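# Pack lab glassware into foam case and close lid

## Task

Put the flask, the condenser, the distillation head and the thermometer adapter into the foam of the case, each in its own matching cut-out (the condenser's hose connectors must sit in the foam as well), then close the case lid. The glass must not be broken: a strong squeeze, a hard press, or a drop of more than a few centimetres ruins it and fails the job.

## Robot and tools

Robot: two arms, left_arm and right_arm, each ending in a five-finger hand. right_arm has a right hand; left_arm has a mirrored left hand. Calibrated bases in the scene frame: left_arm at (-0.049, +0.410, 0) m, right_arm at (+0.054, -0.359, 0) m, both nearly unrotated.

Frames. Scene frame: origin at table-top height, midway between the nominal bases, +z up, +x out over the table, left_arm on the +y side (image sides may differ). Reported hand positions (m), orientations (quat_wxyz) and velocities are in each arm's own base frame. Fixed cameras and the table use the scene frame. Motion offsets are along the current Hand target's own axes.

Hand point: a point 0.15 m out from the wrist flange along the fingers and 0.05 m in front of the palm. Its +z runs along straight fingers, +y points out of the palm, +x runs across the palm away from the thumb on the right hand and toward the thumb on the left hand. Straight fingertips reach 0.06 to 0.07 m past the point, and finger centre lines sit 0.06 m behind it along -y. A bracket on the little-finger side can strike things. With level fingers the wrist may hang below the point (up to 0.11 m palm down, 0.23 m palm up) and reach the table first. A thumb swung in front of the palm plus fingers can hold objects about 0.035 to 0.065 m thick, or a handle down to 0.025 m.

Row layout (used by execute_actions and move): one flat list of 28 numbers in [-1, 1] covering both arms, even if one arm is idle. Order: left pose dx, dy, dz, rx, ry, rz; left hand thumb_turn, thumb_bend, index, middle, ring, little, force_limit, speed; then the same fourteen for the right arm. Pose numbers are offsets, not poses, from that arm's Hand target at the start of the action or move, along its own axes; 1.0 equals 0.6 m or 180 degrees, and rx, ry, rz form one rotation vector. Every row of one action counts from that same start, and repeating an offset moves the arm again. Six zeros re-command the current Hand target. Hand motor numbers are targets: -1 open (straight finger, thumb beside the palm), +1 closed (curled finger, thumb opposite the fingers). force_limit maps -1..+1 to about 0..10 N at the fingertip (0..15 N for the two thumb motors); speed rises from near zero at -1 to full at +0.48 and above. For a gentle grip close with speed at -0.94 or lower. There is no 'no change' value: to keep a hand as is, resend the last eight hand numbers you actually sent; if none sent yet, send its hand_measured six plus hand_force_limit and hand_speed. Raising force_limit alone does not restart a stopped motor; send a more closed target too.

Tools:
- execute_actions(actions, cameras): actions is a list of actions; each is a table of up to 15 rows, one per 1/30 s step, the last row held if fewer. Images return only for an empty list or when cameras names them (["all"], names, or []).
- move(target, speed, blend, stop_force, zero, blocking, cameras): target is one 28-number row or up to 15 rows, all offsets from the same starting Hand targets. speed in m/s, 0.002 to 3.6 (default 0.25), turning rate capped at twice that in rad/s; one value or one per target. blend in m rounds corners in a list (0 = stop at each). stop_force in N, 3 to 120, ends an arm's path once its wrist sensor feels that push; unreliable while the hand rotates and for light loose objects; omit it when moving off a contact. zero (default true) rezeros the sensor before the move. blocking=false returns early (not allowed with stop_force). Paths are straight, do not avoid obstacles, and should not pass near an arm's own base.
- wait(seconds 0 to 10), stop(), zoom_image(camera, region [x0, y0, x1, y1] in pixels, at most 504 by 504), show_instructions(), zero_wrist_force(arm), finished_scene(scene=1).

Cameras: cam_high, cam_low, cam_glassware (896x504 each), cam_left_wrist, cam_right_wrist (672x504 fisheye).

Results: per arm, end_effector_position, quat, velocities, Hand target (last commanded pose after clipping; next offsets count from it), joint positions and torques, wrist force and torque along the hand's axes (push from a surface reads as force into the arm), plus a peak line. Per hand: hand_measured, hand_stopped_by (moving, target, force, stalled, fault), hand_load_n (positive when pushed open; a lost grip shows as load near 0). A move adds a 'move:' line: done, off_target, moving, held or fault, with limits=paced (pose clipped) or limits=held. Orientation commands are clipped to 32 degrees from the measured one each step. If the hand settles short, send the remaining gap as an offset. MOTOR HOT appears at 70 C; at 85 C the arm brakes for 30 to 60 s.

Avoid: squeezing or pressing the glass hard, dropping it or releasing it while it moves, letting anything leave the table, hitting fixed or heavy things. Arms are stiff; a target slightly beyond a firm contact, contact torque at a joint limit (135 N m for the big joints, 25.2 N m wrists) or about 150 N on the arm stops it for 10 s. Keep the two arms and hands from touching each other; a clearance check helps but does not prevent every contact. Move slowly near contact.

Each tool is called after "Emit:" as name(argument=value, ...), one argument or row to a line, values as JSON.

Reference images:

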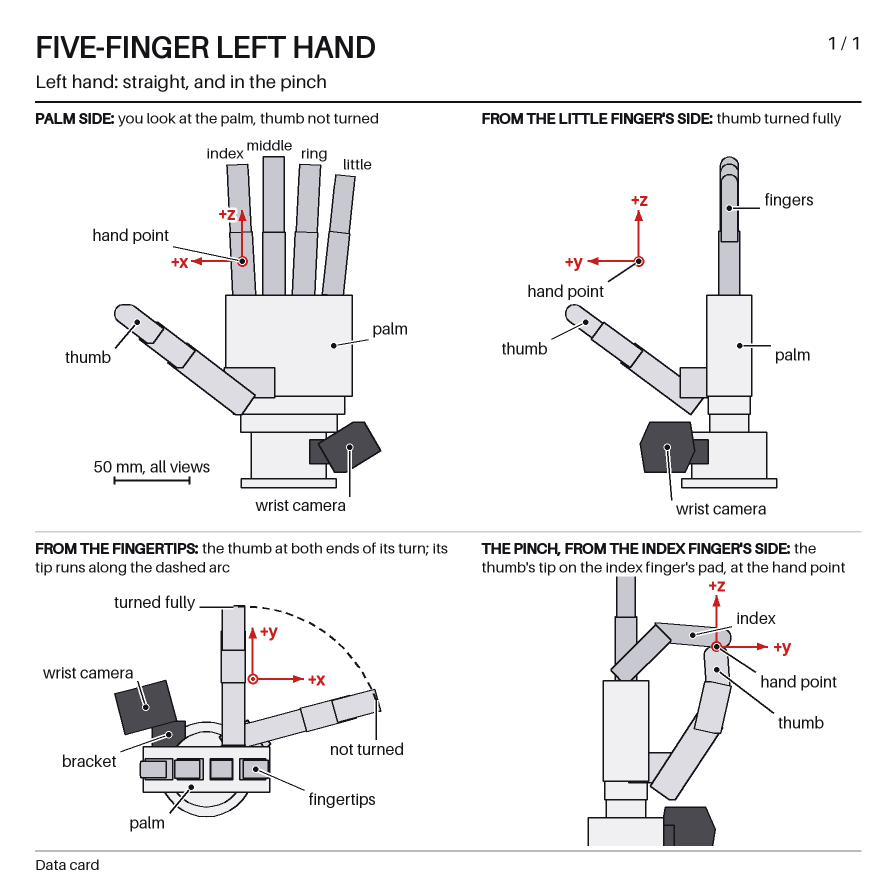

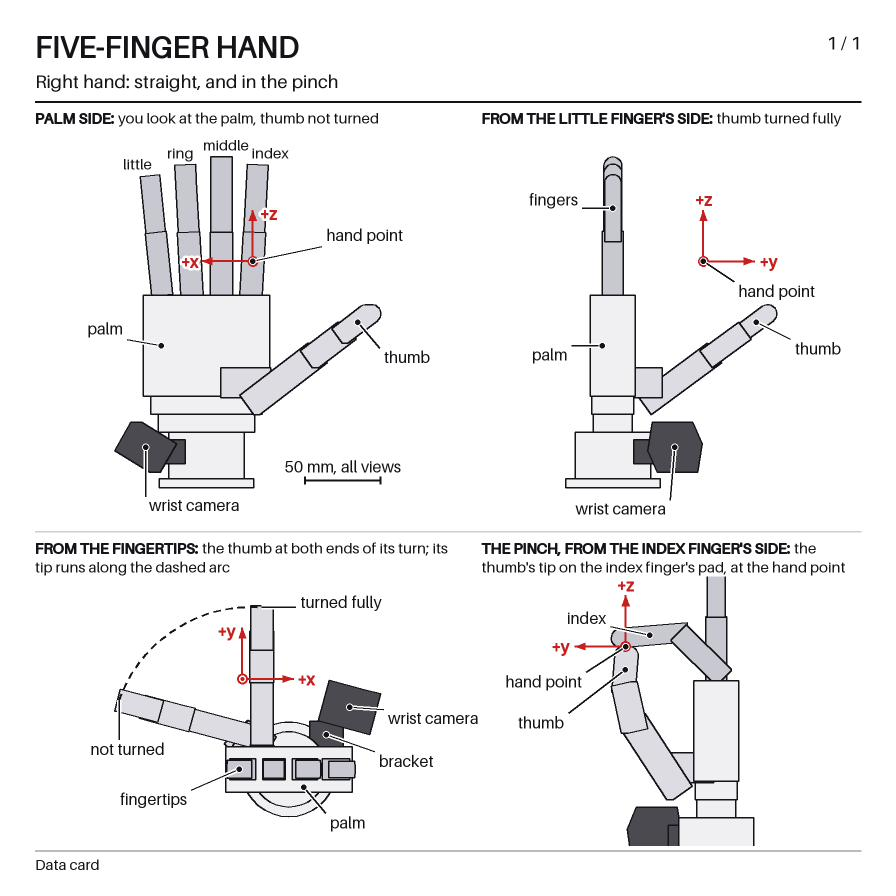

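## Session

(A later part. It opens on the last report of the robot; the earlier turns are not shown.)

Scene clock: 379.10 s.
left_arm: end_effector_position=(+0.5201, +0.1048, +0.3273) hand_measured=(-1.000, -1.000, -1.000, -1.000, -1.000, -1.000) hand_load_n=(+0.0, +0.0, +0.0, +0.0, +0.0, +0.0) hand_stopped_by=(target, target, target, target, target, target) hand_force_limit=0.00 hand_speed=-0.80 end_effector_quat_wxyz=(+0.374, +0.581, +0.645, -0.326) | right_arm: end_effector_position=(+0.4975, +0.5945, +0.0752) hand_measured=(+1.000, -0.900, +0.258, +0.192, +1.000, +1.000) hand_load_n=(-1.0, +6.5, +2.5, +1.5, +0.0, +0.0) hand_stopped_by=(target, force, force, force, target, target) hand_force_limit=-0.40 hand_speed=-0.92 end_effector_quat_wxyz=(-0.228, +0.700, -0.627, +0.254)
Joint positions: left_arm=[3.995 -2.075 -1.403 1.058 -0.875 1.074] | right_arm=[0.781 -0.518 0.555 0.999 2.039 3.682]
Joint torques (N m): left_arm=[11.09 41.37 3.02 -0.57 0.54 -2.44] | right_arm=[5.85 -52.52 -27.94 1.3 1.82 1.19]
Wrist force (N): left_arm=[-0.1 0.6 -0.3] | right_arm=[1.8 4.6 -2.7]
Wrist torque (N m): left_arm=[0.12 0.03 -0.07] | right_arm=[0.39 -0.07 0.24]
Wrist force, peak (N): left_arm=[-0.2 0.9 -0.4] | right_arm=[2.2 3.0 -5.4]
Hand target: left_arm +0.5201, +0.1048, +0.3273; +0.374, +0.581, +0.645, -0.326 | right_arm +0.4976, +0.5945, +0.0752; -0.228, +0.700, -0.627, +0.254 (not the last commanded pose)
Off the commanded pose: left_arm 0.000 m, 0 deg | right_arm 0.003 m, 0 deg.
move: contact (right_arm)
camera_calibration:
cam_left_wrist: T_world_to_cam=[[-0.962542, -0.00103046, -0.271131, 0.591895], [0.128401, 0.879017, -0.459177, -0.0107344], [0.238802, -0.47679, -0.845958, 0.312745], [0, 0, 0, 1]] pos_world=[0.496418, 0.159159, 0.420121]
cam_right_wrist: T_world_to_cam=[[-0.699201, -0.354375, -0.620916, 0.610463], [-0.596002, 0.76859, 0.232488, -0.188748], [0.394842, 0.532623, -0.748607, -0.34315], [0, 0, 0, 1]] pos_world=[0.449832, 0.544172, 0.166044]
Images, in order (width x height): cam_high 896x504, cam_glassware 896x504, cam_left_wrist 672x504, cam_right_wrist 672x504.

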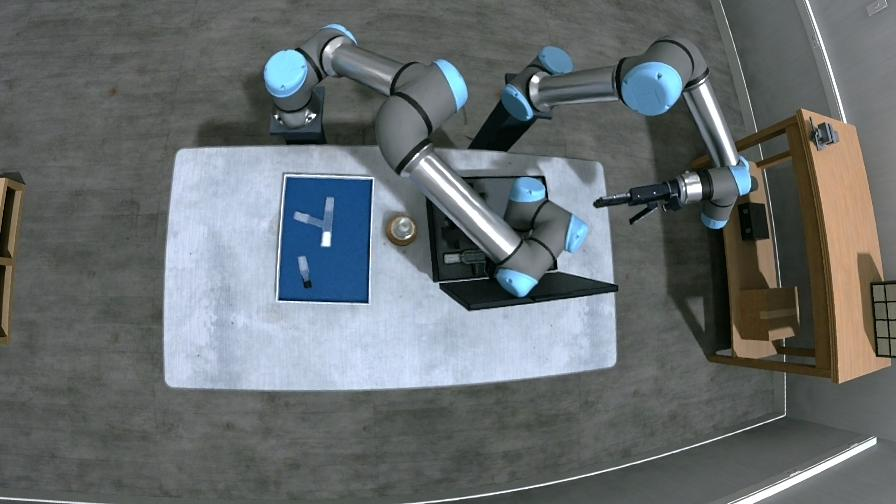

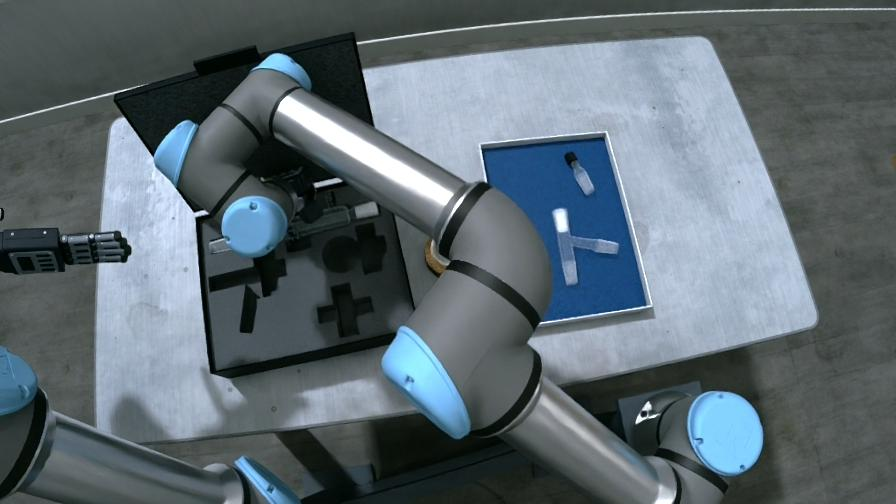

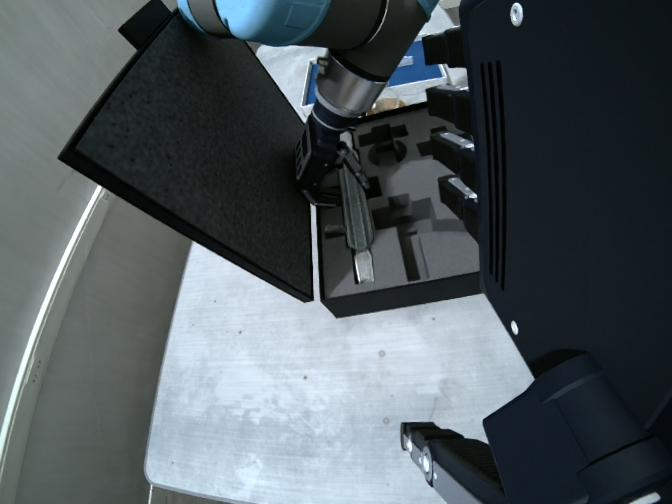

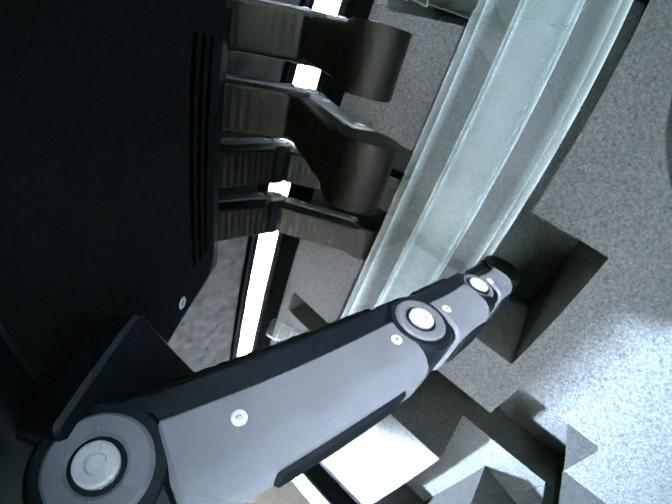

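Emit:
move(
  target=[0, 0, 0, 0, 0, 0, -1, -1, -1, -1, -1, -1, 0, -0.8, 0, 0, 0, 0, 0, 0, 1, -1, 0.45, 0.2, 1, 1, -0.4, -0.8],
  speed=0.02,
  cameras=["cam_high", "cam_glassware", "cam_left_wrist", "cam_right_wrist"],
)

Emit:
zoom_image(
  camera="cam_left_wrist",
  region=[290, 140, 390, 300],
)

Emit:
zoom_image(
  camera="cam_high",
  region=[430, 225, 520, 295],
)

Scene clock: 389.37 s.
left_arm: end_effector_position=(+0.5201, +0.1048, +0.3273) hand_measured=(-1.000, -1.000, -1.000, -1.000, -1.000, -1.000) hand_load_n=(+0.0, +0.0, +0.0, +0.0, +0.0, +0.0) hand_stopped_by=(target, target, target, target, target, target) hand_force_limit=0.00 hand_speed=-0.80 end_effector_quat_wxyz=(+0.374, +0.581, +0.645, -0.326) | right_arm: end_effector_position=(+0.4976, +0.5945, +0.0752) hand_measured=(+1.000, -1.000, +0.258, +0.194, +1.000, +1.000) hand_load_n=(+0.5, +0.0, +0.5, -1.0, +0.0, +0.0) hand_stopped_by=(target, target, force, force, target, target) hand_force_limit=-0.40 hand_speed=-0.80 end_effector_quat_wxyz=(-0.228, +0.700, -0.627, +0.254)
Joint positions: left_arm=[3.995 -2.075 -1.403 1.058 -0.875 1.074] | right_arm=[0.781 -0.518 0.555 0.999 2.039 3.682]
Joint torques (N m): left_arm=[11.3 40.4 3.89 -0.67 0.69 -2.28] | right_arm=[5.12 -58.33 -25.06 0.35 1.71 1.2]
Wrist force (N): left_arm=[0.1 0.4 -0.2] | right_arm=[1.9 2.7 -2.2]
Wrist torque (N m): left_arm=[0.07 0.00 -0.04] | right_arm=[0.26 -0.08 0.19]
Wrist force, peak (N): left_arm=[-0.1 0.9 -0.3] | right_arm=[1.9 5.1 -3.0]
Hand target: left_arm +0.5201, +0.1048, +0.3273; +0.374, +0.581, +0.645, -0.326 | right_arm +0.4976, +0.5945, +0.0752; -0.228, +0.700, -0.627, +0.254
Off the commanded pose: left_arm 0.000 m, 0 deg | right_arm 0.000 m, 0 deg.
move: done
camera_calibration:
cam_left_wrist: T_world_to_cam=[[-0.962542, -0.00103046, -0.271131, 0.591895], [0.128401, 0.879017, -0.459177, -0.0107344], [0.238802, -0.47679, -0.845958, 0.312745], [0, 0, 0, 1]] pos_world=[0.496418, 0.159159, 0.420121]
cam_right_wrist: T_world_to_cam=[[-0.699203, -0.354335, -0.620936, 0.610544], [-0.596013, 0.768559, 0.232563, -0.188838], [0.39482, 0.532695, -0.748567, -0.343164], [0, 0, 0, 1]] pos_world=[0.449832, 0.544272, 0.166144]
Images, in order (width x height): cam_high 896x504, cam_glassware 896x504, cam_left_wrist 672x504, cam_right_wrist 672x504.

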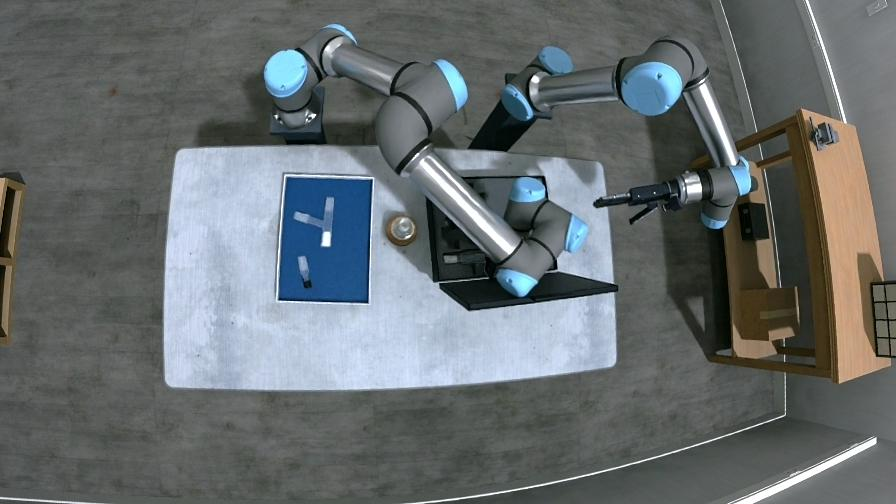

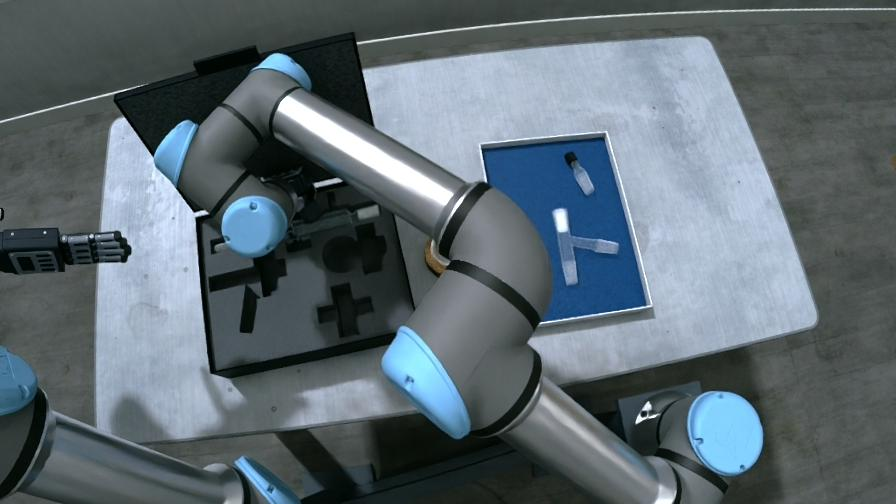

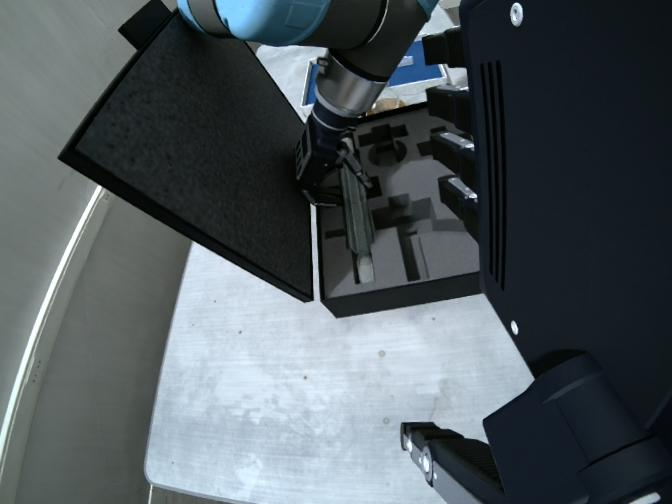

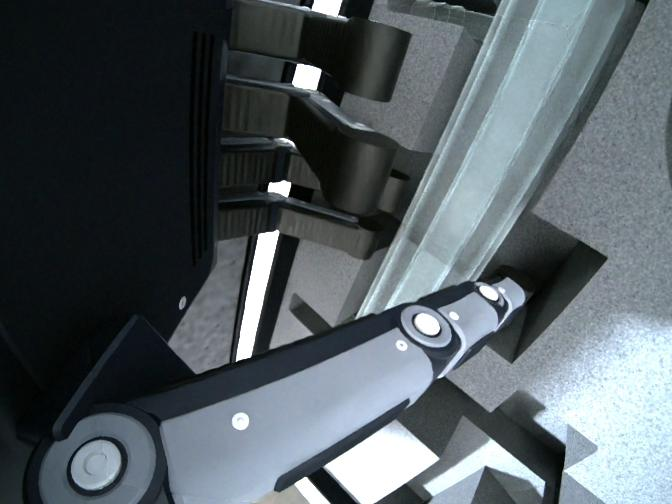

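Scaled by 3.150 from the camera's 672x504 image, which has a finer 960x720 frame.

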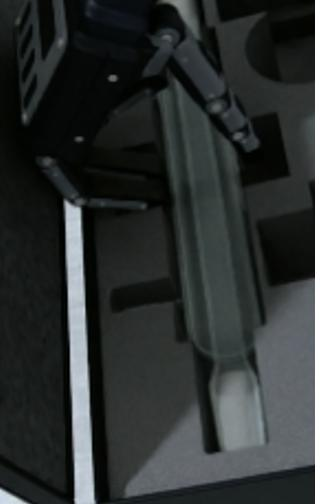

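Scaled by 5.600 from the camera's 896x504 image, which has a finer 1280x720 frame.

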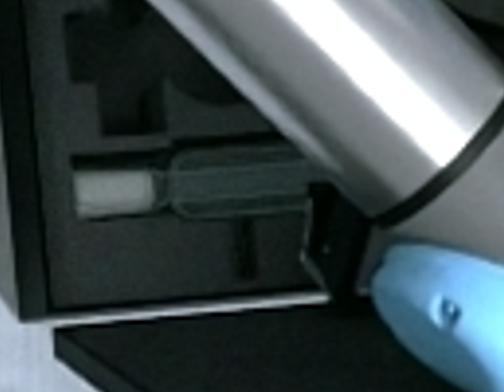

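Emit:
move(
  target=[
    [0, 0, 0, 0, 0, 0, -1, -1, -1, -1, -1, -1, 0, -0.8, 0.0116, -0.1063, -0.1277, 0, 0, 0, 1, -1, 0.45, 0.2, 1, 1, -0.4, -0.8],
    [0, 0, 0, 0, 0, 0, -1, -1, -1, -1, -1, -1, 0, -0.8, 0.24, 0.05, -0.29, 0, 0, 0, 1, -1, 0.45, 0.2, 1, 1, -0.4, -0.8],
  ],
  speed=0.1,
  blend=0.02,
  cameras=["cam_high", "cam_glassware", "cam_left_wrist", "cam_right_wrist"],
)

Emit:
zoom_image(
  camera="cam_left_wrist",
  region=[290, 100, 410, 300],
)

Emit:
zoom_image(
  camera="cam_glassware",
  region=[190, 170, 410, 290],
)

Scene clock: 394.67 s.
left_arm: end_effector_position=(+0.5201, +0.1048, +0.3273) hand_measured=(-1.000, -1.000, -1.000, -1.000, -1.000, -1.000) hand_load_n=(+0.0, +0.0, +0.0, +0.0, +0.0, +0.0) hand_stopped_by=(target, target, target, target, target, target) hand_force_limit=0.00 hand_speed=-0.80 end_effector_quat_wxyz=(+0.374, +0.581, +0.645, -0.326) | right_arm: end_effector_position=(+0.3754, +0.4480, +0.1997) hand_measured=(+1.000, -1.000, +0.258, +0.194, +1.000, +1.000) hand_load_n=(+0.0, +0.0, +0.0, +0.0, +0.0, +0.0) hand_stopped_by=(target, target, force, force, target, target) hand_force_limit=-0.40 hand_speed=-0.80 end_effector_quat_wxyz=(-0.228, +0.700, -0.627, +0.254)
Joint positions: left_arm=[3.995 -2.075 -1.403 1.058 -0.875 1.074] | right_arm=[0.744 -1.136 1.299 0.857 2.02 3.647]
Joint torques (N m): left_arm=[11.49 39.11 3.08 -0.53 0.66 -2.09] | right_arm=[7.38 -40.81 -12.91 2.29 1.73 1.33]
Wrist force (N): left_arm=[-0.4 0.5 -0.1] | right_arm=[1.3 2.9 0.1]
Wrist torque (N m): left_arm=[0.08 0.08 -0.07] | right_arm=[0.19 -0.14 0.18]
Wrist force, peak (N): left_arm=[-0.4 0.8 -0.4] | right_arm=[2.4 4.0 -0.3]
Hand target: left_arm +0.5201, +0.1048, +0.3273; +0.374, +0.581, +0.645, -0.326 | right_arm +0.3753, +0.4480, +0.1997; -0.228, +0.700, -0.627, +0.254
Off the commanded pose: left_arm 0.000 m, 0 deg | right_arm 0.000 m, 0 deg.
move: done
camera_calibration:
cam_left_wrist: T_world_to_cam=[[-0.962542, -0.00103046, -0.271131, 0.591895], [0.128401, 0.879017, -0.459177, -0.0107344], [0.238802, -0.47679, -0.845958, 0.312745], [0, 0, 0, 1]] pos_world=[0.496418, 0.159159, 0.420121]
cam_right_wrist: T_world_to_cam=[[-0.699203, -0.354335, -0.620936, 0.550497], [-0.596013, 0.768559, 0.232563, -0.178031], [0.39482, 0.532695, -0.748567, -0.12368], [0, 0, 0, 1]] pos_world=[0.327632, 0.397772, 0.290644]
Images, in order (width x height): cam_high 896x504, cam_glassware 896x504, cam_left_wrist 672x504, cam_right_wrist 672x504.

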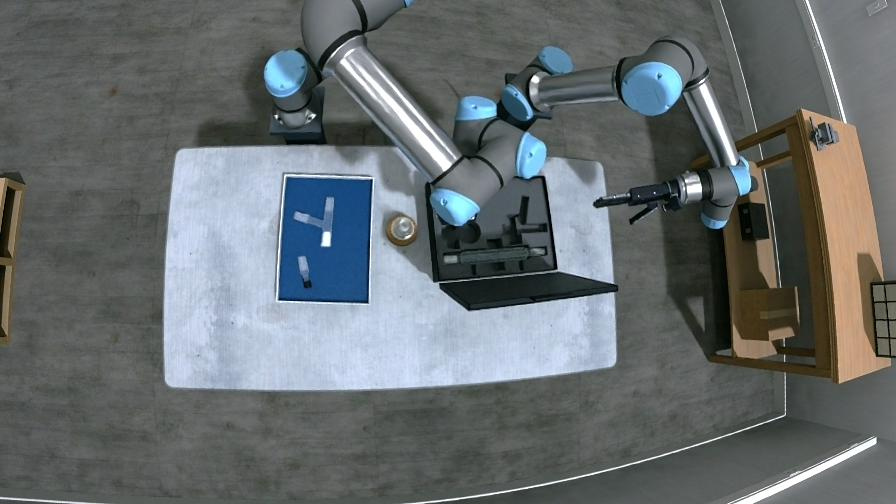

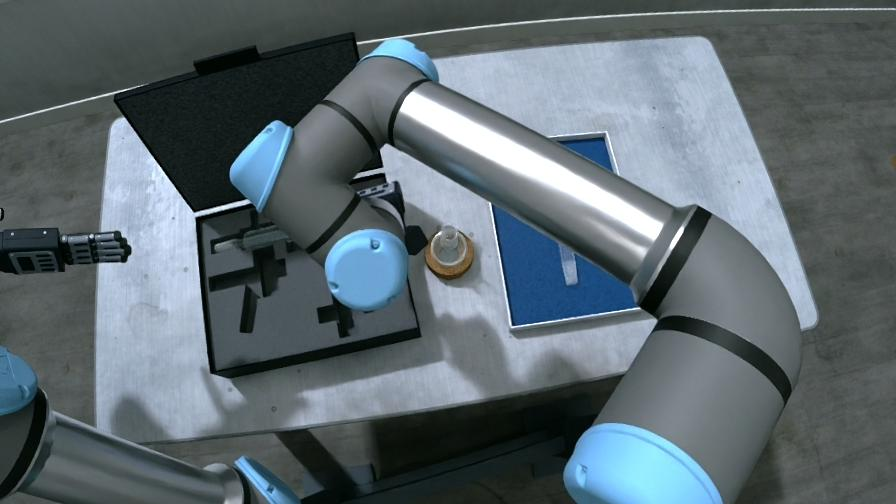

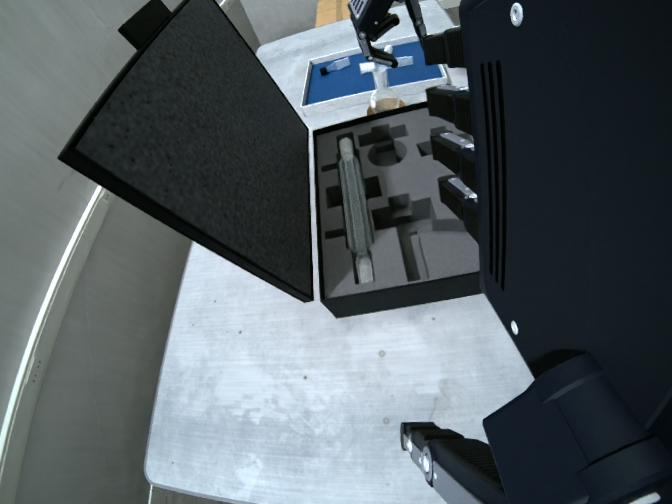

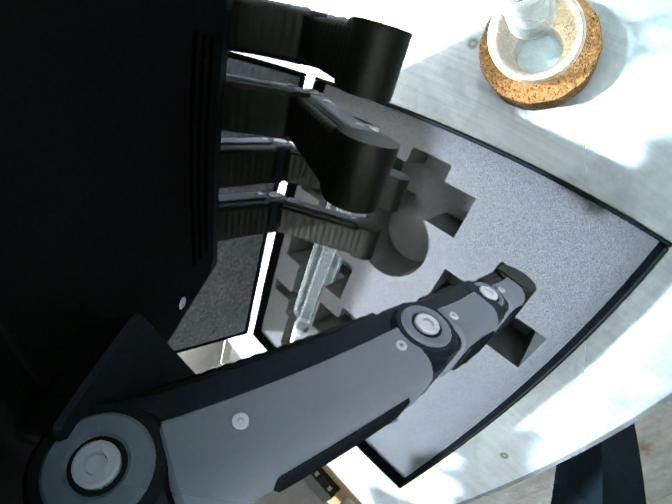

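Scaled by 2.520 from the camera's 672x504 image, which has a finer 960x720 frame.

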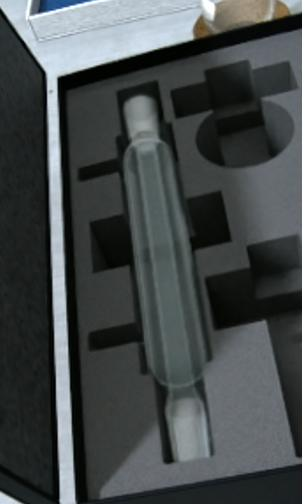

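Scaled by 2.291 from the camera's 896x504 image, which has a finer 1280x720 frame.

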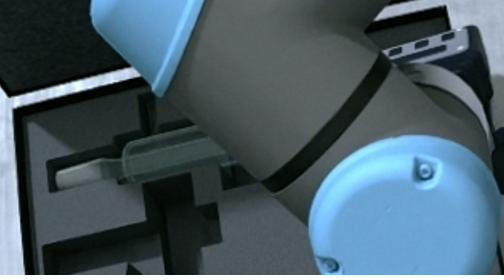

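Emit:
move(
  target=[0, 0, 0, 0, 0, 0, -1, -1, -1, -1, -1, -1, 0, -0.8, 0.687, 0.0023, -0.0483, 0, 0, 0, 1, -1, 0.0, 0.0, 1, 1, -0.4, 0],
  speed=0.25,
  cameras=["cam_high", "cam_glassware", "cam_left_wrist"],
)

Emit:
zoom_image(
  camera="cam_glassware",
  region=[190, 170, 410, 290],
)

Emit:
zoom_image(
  camera="cam_high",
  region=[430, 170, 560, 290],
)

Scene clock: 399.27 s.
left_arm: end_effector_position=(+0.5201, +0.1048, +0.3273) hand_measured=(-1.000, -1.000, -1.000, -1.000, -1.000, -1.000) hand_load_n=(+0.0, +0.0, +0.0, +0.0, +0.0, +0.0) hand_stopped_by=(target, target, target, target, target, target) hand_force_limit=0.00 hand_speed=-0.80 end_effector_quat_wxyz=(+0.374, +0.581, +0.645, -0.326) | right_arm: end_effector_position=(+0.3906, +0.0381, +0.2500) hand_measured=(+1.000, -1.000, +0.000, +0.000, +1.000, +1.000) hand_load_n=(+0.0, +0.0, +0.0, +0.0, +0.0, +0.0) hand_stopped_by=(target, target, target, target, target, target) hand_force_limit=-0.40 hand_speed=0.00 end_effector_quat_wxyz=(-0.228, +0.700, -0.627, +0.254) end_effector_velocity=(+0.000, -0.001, +0.000) end_effector_angular_velocity=(-0.001, +0.001, +0.002)
Joint positions: left_arm=[3.995 -2.075 -1.403 1.058 -0.875 1.074] | right_arm=[-0.448 -1.725 1.827 0.823 1.289 2.678]
Joint velocities: left_arm=[within noise] | right_arm=[-0.004 0 0.001 0.001 -0.003 -0.006]
Joint torques (N m): left_arm=[10.27 39.85 3.56 -0.64 0.76 -2.19] | right_arm=[-3.83 -7.88 -12.8 1.44 -1.08 -1.61]
Wrist force (N): left_arm=[-0.5 0.3 -0.1] | right_arm=[1.3 3.5 0.4]
Wrist torque (N m): left_arm=[0.05 0.11 -0.07] | right_arm=[0.24 -0.14 0.15]
Wrist force, peak (N): left_arm=[-0.2 0.9 -0.3] | right_arm=[3.5 3.2 0.0]
Hand target: left_arm +0.5201, +0.1048, +0.3273; +0.374, +0.581, +0.645, -0.326 | right_arm +0.3906, +0.0381, +0.2500; -0.228, +0.700, -0.627, +0.254
Off the commanded pose: left_arm 0.000 m, 0 deg | right_arm 0.000 m, 0 deg.
move: done
camera_calibration:
cam_left_wrist: T_world_to_cam=[[-0.962542, -0.00103046, -0.271131, 0.591895], [0.128401, 0.879017, -0.459177, -0.0107344], [0.238802, -0.47679, -0.845958, 0.312745], [0, 0, 0, 1]] pos_world=[0.496418, 0.159159, 0.420121]
Images, in order (width x height): cam_high 896x504, cam_glassware 896x504, cam_left_wrist 672x504.

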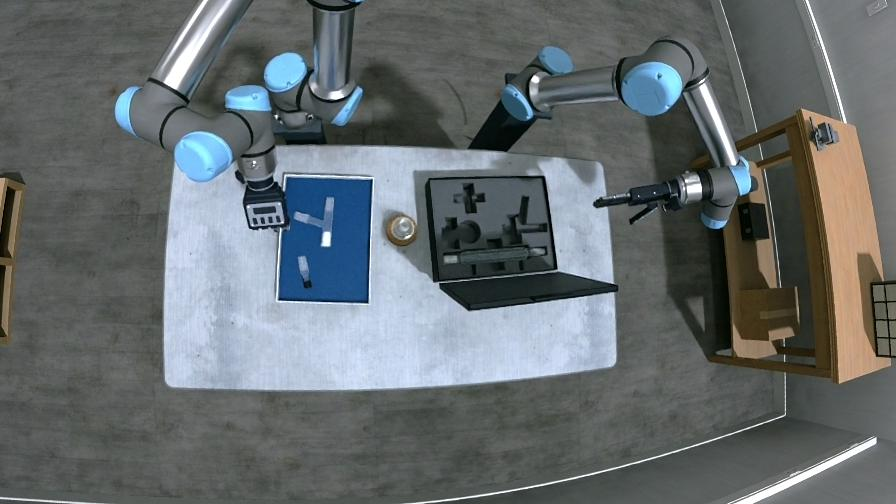

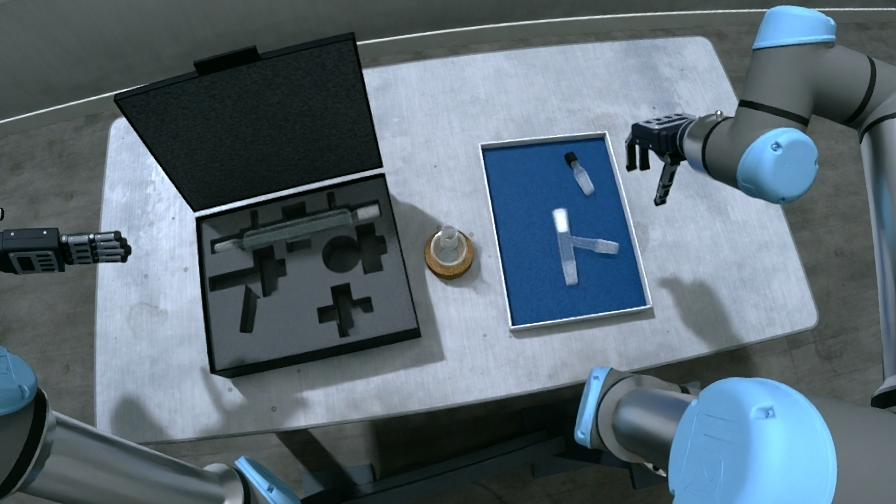

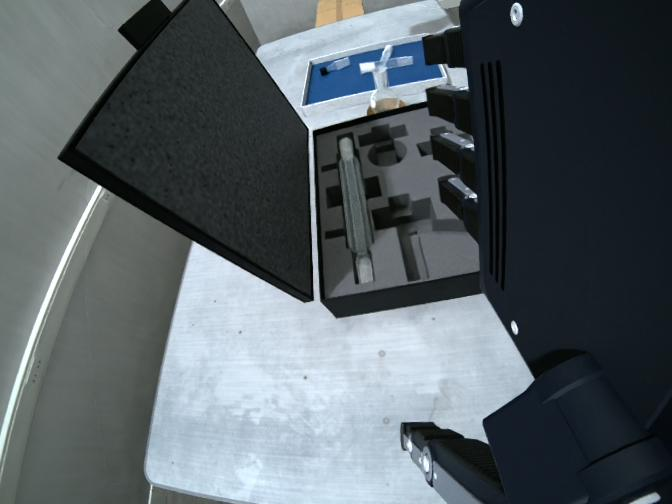

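Scaled by 2.291 from the camera's 896x504 image, which has a finer 1280x720 frame.

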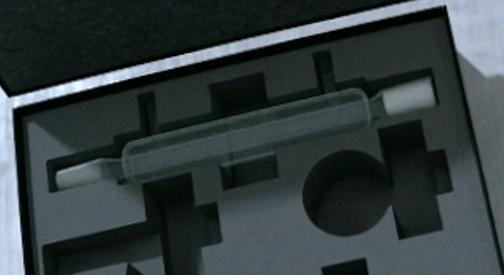

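Scaled by 3.877 from the camera's 896x504 image, which has a finer 1280x720 frame.

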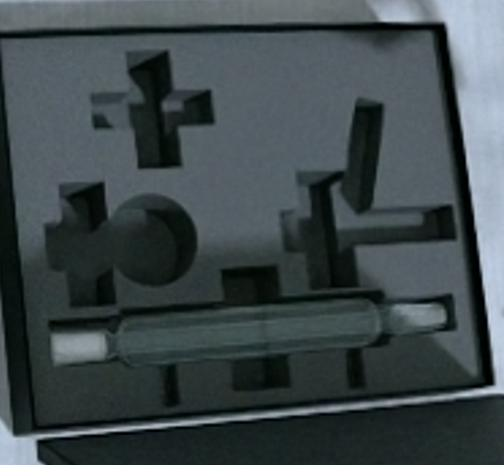

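Emit:
zoom_image(
  camera="cam_left_wrist",
  region=[310, 120, 410, 220],
)

Emit:
zoom_image(
  camera="cam_left_wrist",
  region=[310, 200, 410, 300],
)

Emit:
zoom_image(
  camera="cam_glassware",
  region=[300, 185, 400, 260],
)

Emit:
zoom_image(
  camera="cam_glassware",
  region=[200, 200, 300, 275],
)

Scaled by 5.040 from the camera's 672x504 image, which has a finer 960x720 frame.

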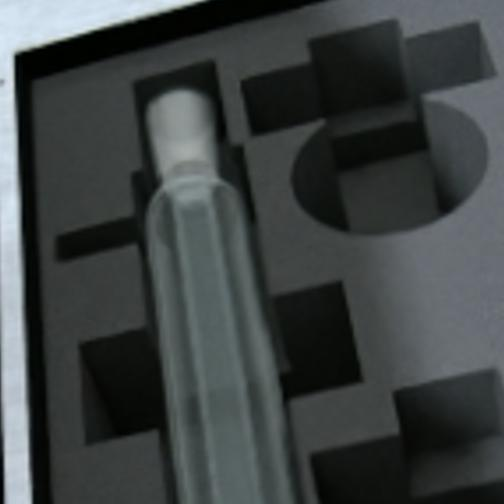

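Scaled by 5.040 from the camera's 672x504 image, which has a finer 960x720 frame.

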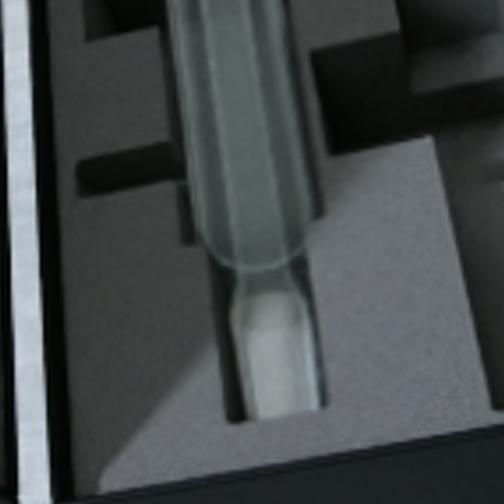

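Scaled by 5.040 from the camera's 896x504 image, which has a finer 1280x720 frame.

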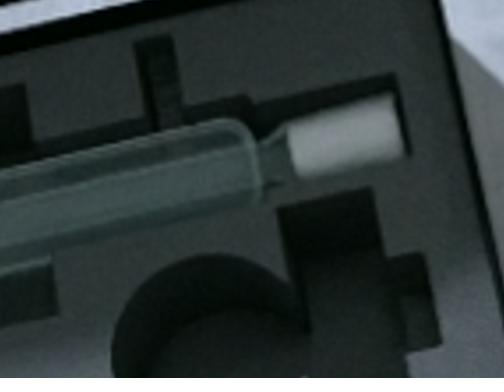

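Scaled by 5.040 from the camera's 896x504 image, which has a finer 1280x720 frame.

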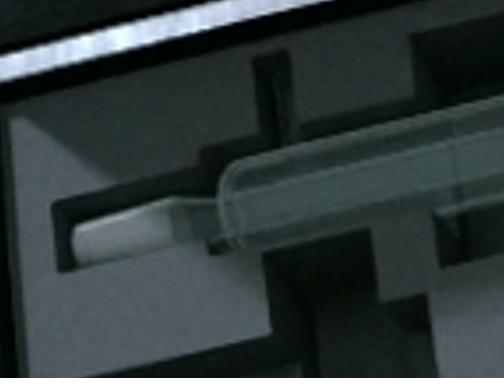

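Emit:
zoom_image(
  camera="cam_glassware",
  region=[240, 200, 270, 235],
)

Emit:
zoom_image(
  camera="cam_glassware",
  region=[320, 185, 350, 215],
)

Emit:
zoom_image(
  camera="cam_left_wrist",
  region=[318, 155, 348, 180],
)

Emit:
zoom_image(
  camera="cam_left_wrist",
  region=[320, 220, 355, 250],
)

Scaled by 14.400 from the camera's 896x504 image, which has a finer 1280x720 frame.

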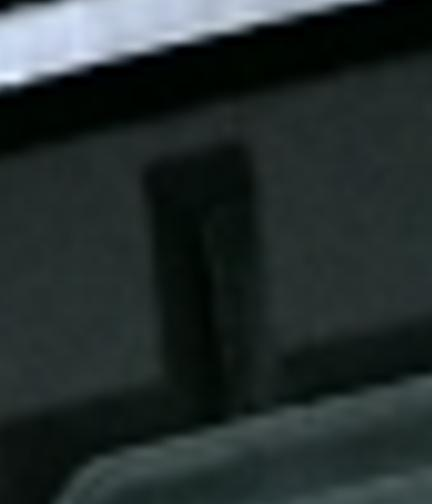

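Scaled by 16.800 from the camera's 896x504 image, which has a finer 1280x720 frame.

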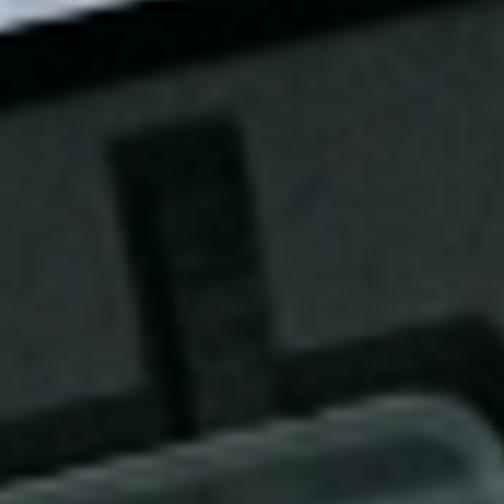

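Scaled by 16.800 from the camera's 672x504 image, which has a finer 960x720 frame.

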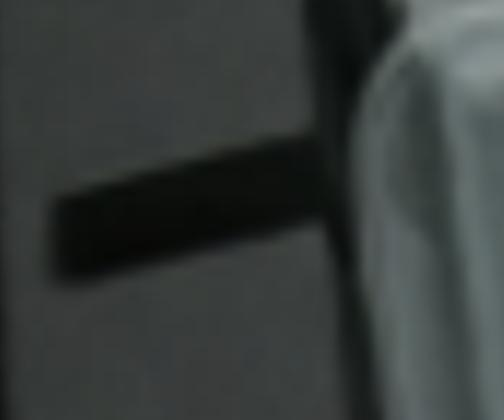

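Scaled by 14.400 from the camera's 672x504 image, which has a finer 960x720 frame.

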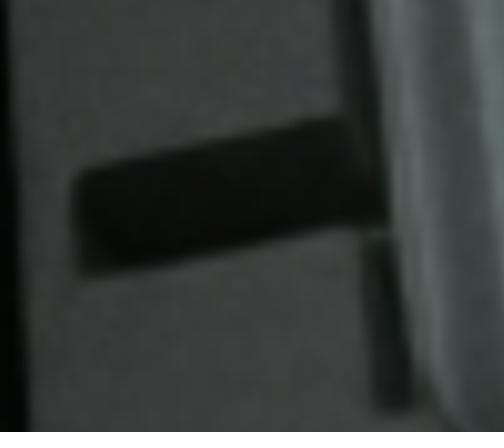

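Emit:
move(
  target=[0, 0, 0, 0, 0, 0, -1, -1, -1, -1, -1, -1, 0, -0.8, -0.0422, 0.05, 0.0632, 0.017, -0.3066, -0.3385, 1, -1, -1, -1, -1, -1, -0.4, 0.4],
  speed=0.3,
  cameras=["cam_high", "cam_glassware", "cam_right_wrist"],
)

Emit:
zoom_image(
  camera="cam_right_wrist",
  region=[250, 0, 550, 290],
)

Scene clock: 412.40 s.
left_arm: end_effector_position=(+0.5201, +0.1048, +0.3273) hand_measured=(-1.000, -1.000, -1.000, -1.000, -1.000, -1.000) hand_load_n=(+0.0, +0.0, +0.0, +0.0, +0.0, -0.5) hand_stopped_by=(target, target, target, target, target, target) hand_force_limit=0.00 hand_speed=-0.80 end_effector_quat_wxyz=(+0.374, +0.581, +0.645, -0.326) | right_arm: end_effector_position=(+0.3899, +0.0600, +0.2000) hand_measured=(+1.000, -1.000, -1.000, -1.000, -1.000, -1.000) hand_load_n=(+0.0, +0.0, +0.0, +0.0, +0.0, +0.0) hand_stopped_by=(target, target, target, target, target, target) hand_force_limit=-0.40 hand_speed=0.40 end_effector_quat_wxyz=(-0.342, +0.940, -0.024, +0.009) end_effector_velocity=(+0.000, +0.000, +0.000) end_effector_angular_velocity=(+0.001, -0.001, +0.005)
Joint positions: left_arm=[3.995 -2.075 -1.403 1.058 -0.875 1.074] | right_arm=[-0.458 -1.245 1.682 1.454 0.94 1.059]
Joint velocities: left_arm=[within noise] | right_arm=[0 0 0 0.003 0 -0.006]
Joint torques (N m): left_arm=[9.6 38.79 3.52 -0.76 0.96 -2.41] | right_arm=[-0.07 -30.14 -8.55 3.17 -1.06 -2.07]
Wrist force (N): left_arm=[-0.5 0.5 -0.1] | right_arm=[1.8 3.3 0.4]
Wrist torque (N m): left_arm=[0.09 0.09 -0.07] | right_arm=[0.18 -0.21 0.14]
Wrist force, peak (N): left_arm=[-0.3 0.7 -0.5] | right_arm=[1.7 3.7 0.6]
Hand target: left_arm +0.5201, +0.1048, +0.3273; +0.374, +0.581, +0.645, -0.326 | right_arm +0.3899, +0.0600, +0.2000; -0.342, +0.940, -0.024, +0.009
Off the commanded pose: left_arm 0.000 m, 0 deg | right_arm 0.000 m, 0 deg.
move: done
camera_calibration:
cam_right_wrist: T_world_to_cam=[[0.211142, -0.73601, -0.643202, 0.095728], [-0.824243, -0.487772, 0.28758, 0.282143], [-0.525398, 0.469434, -0.70964, 0.432342], [0, 0, 0, 1]] pos_world=[0.439494, 0.00512155, 0.287241]
Images, in order (width x height): cam_high 896x504, cam_glassware 896x504, cam_right_wrist 672x504.

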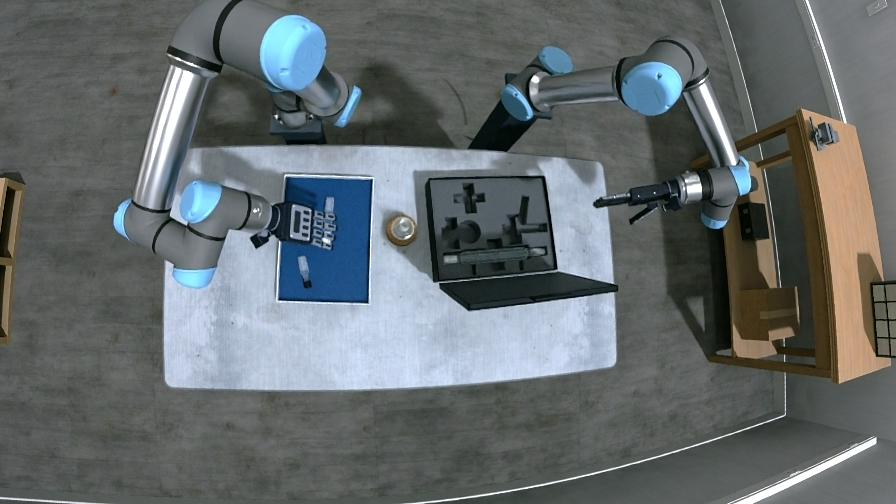

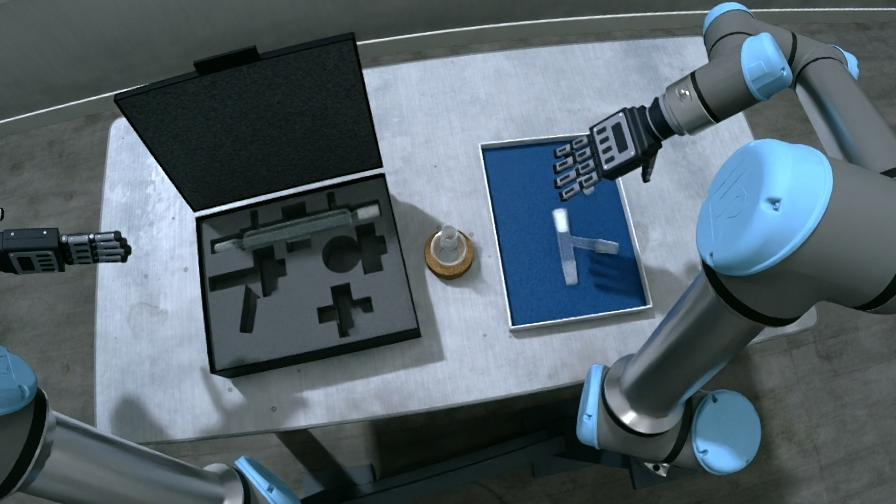

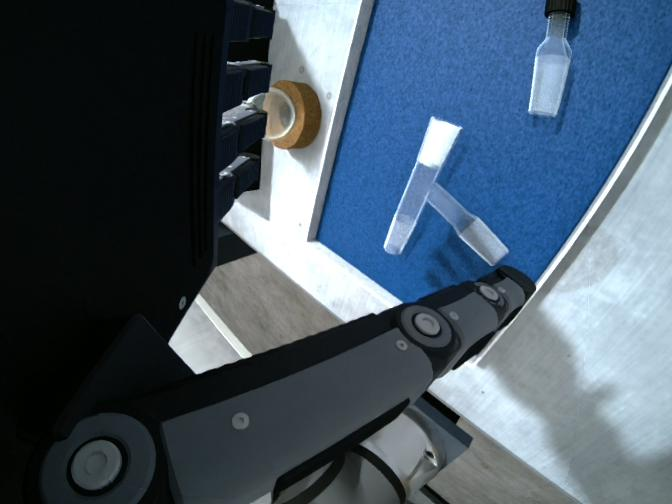

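Scaled by 1.680 from the camera's 672x504 image, which has a finer 960x720 frame.

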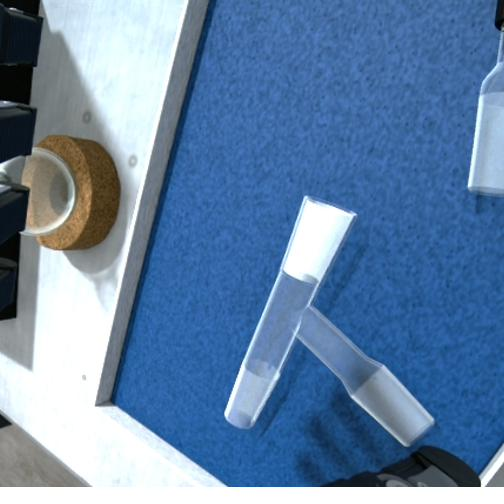

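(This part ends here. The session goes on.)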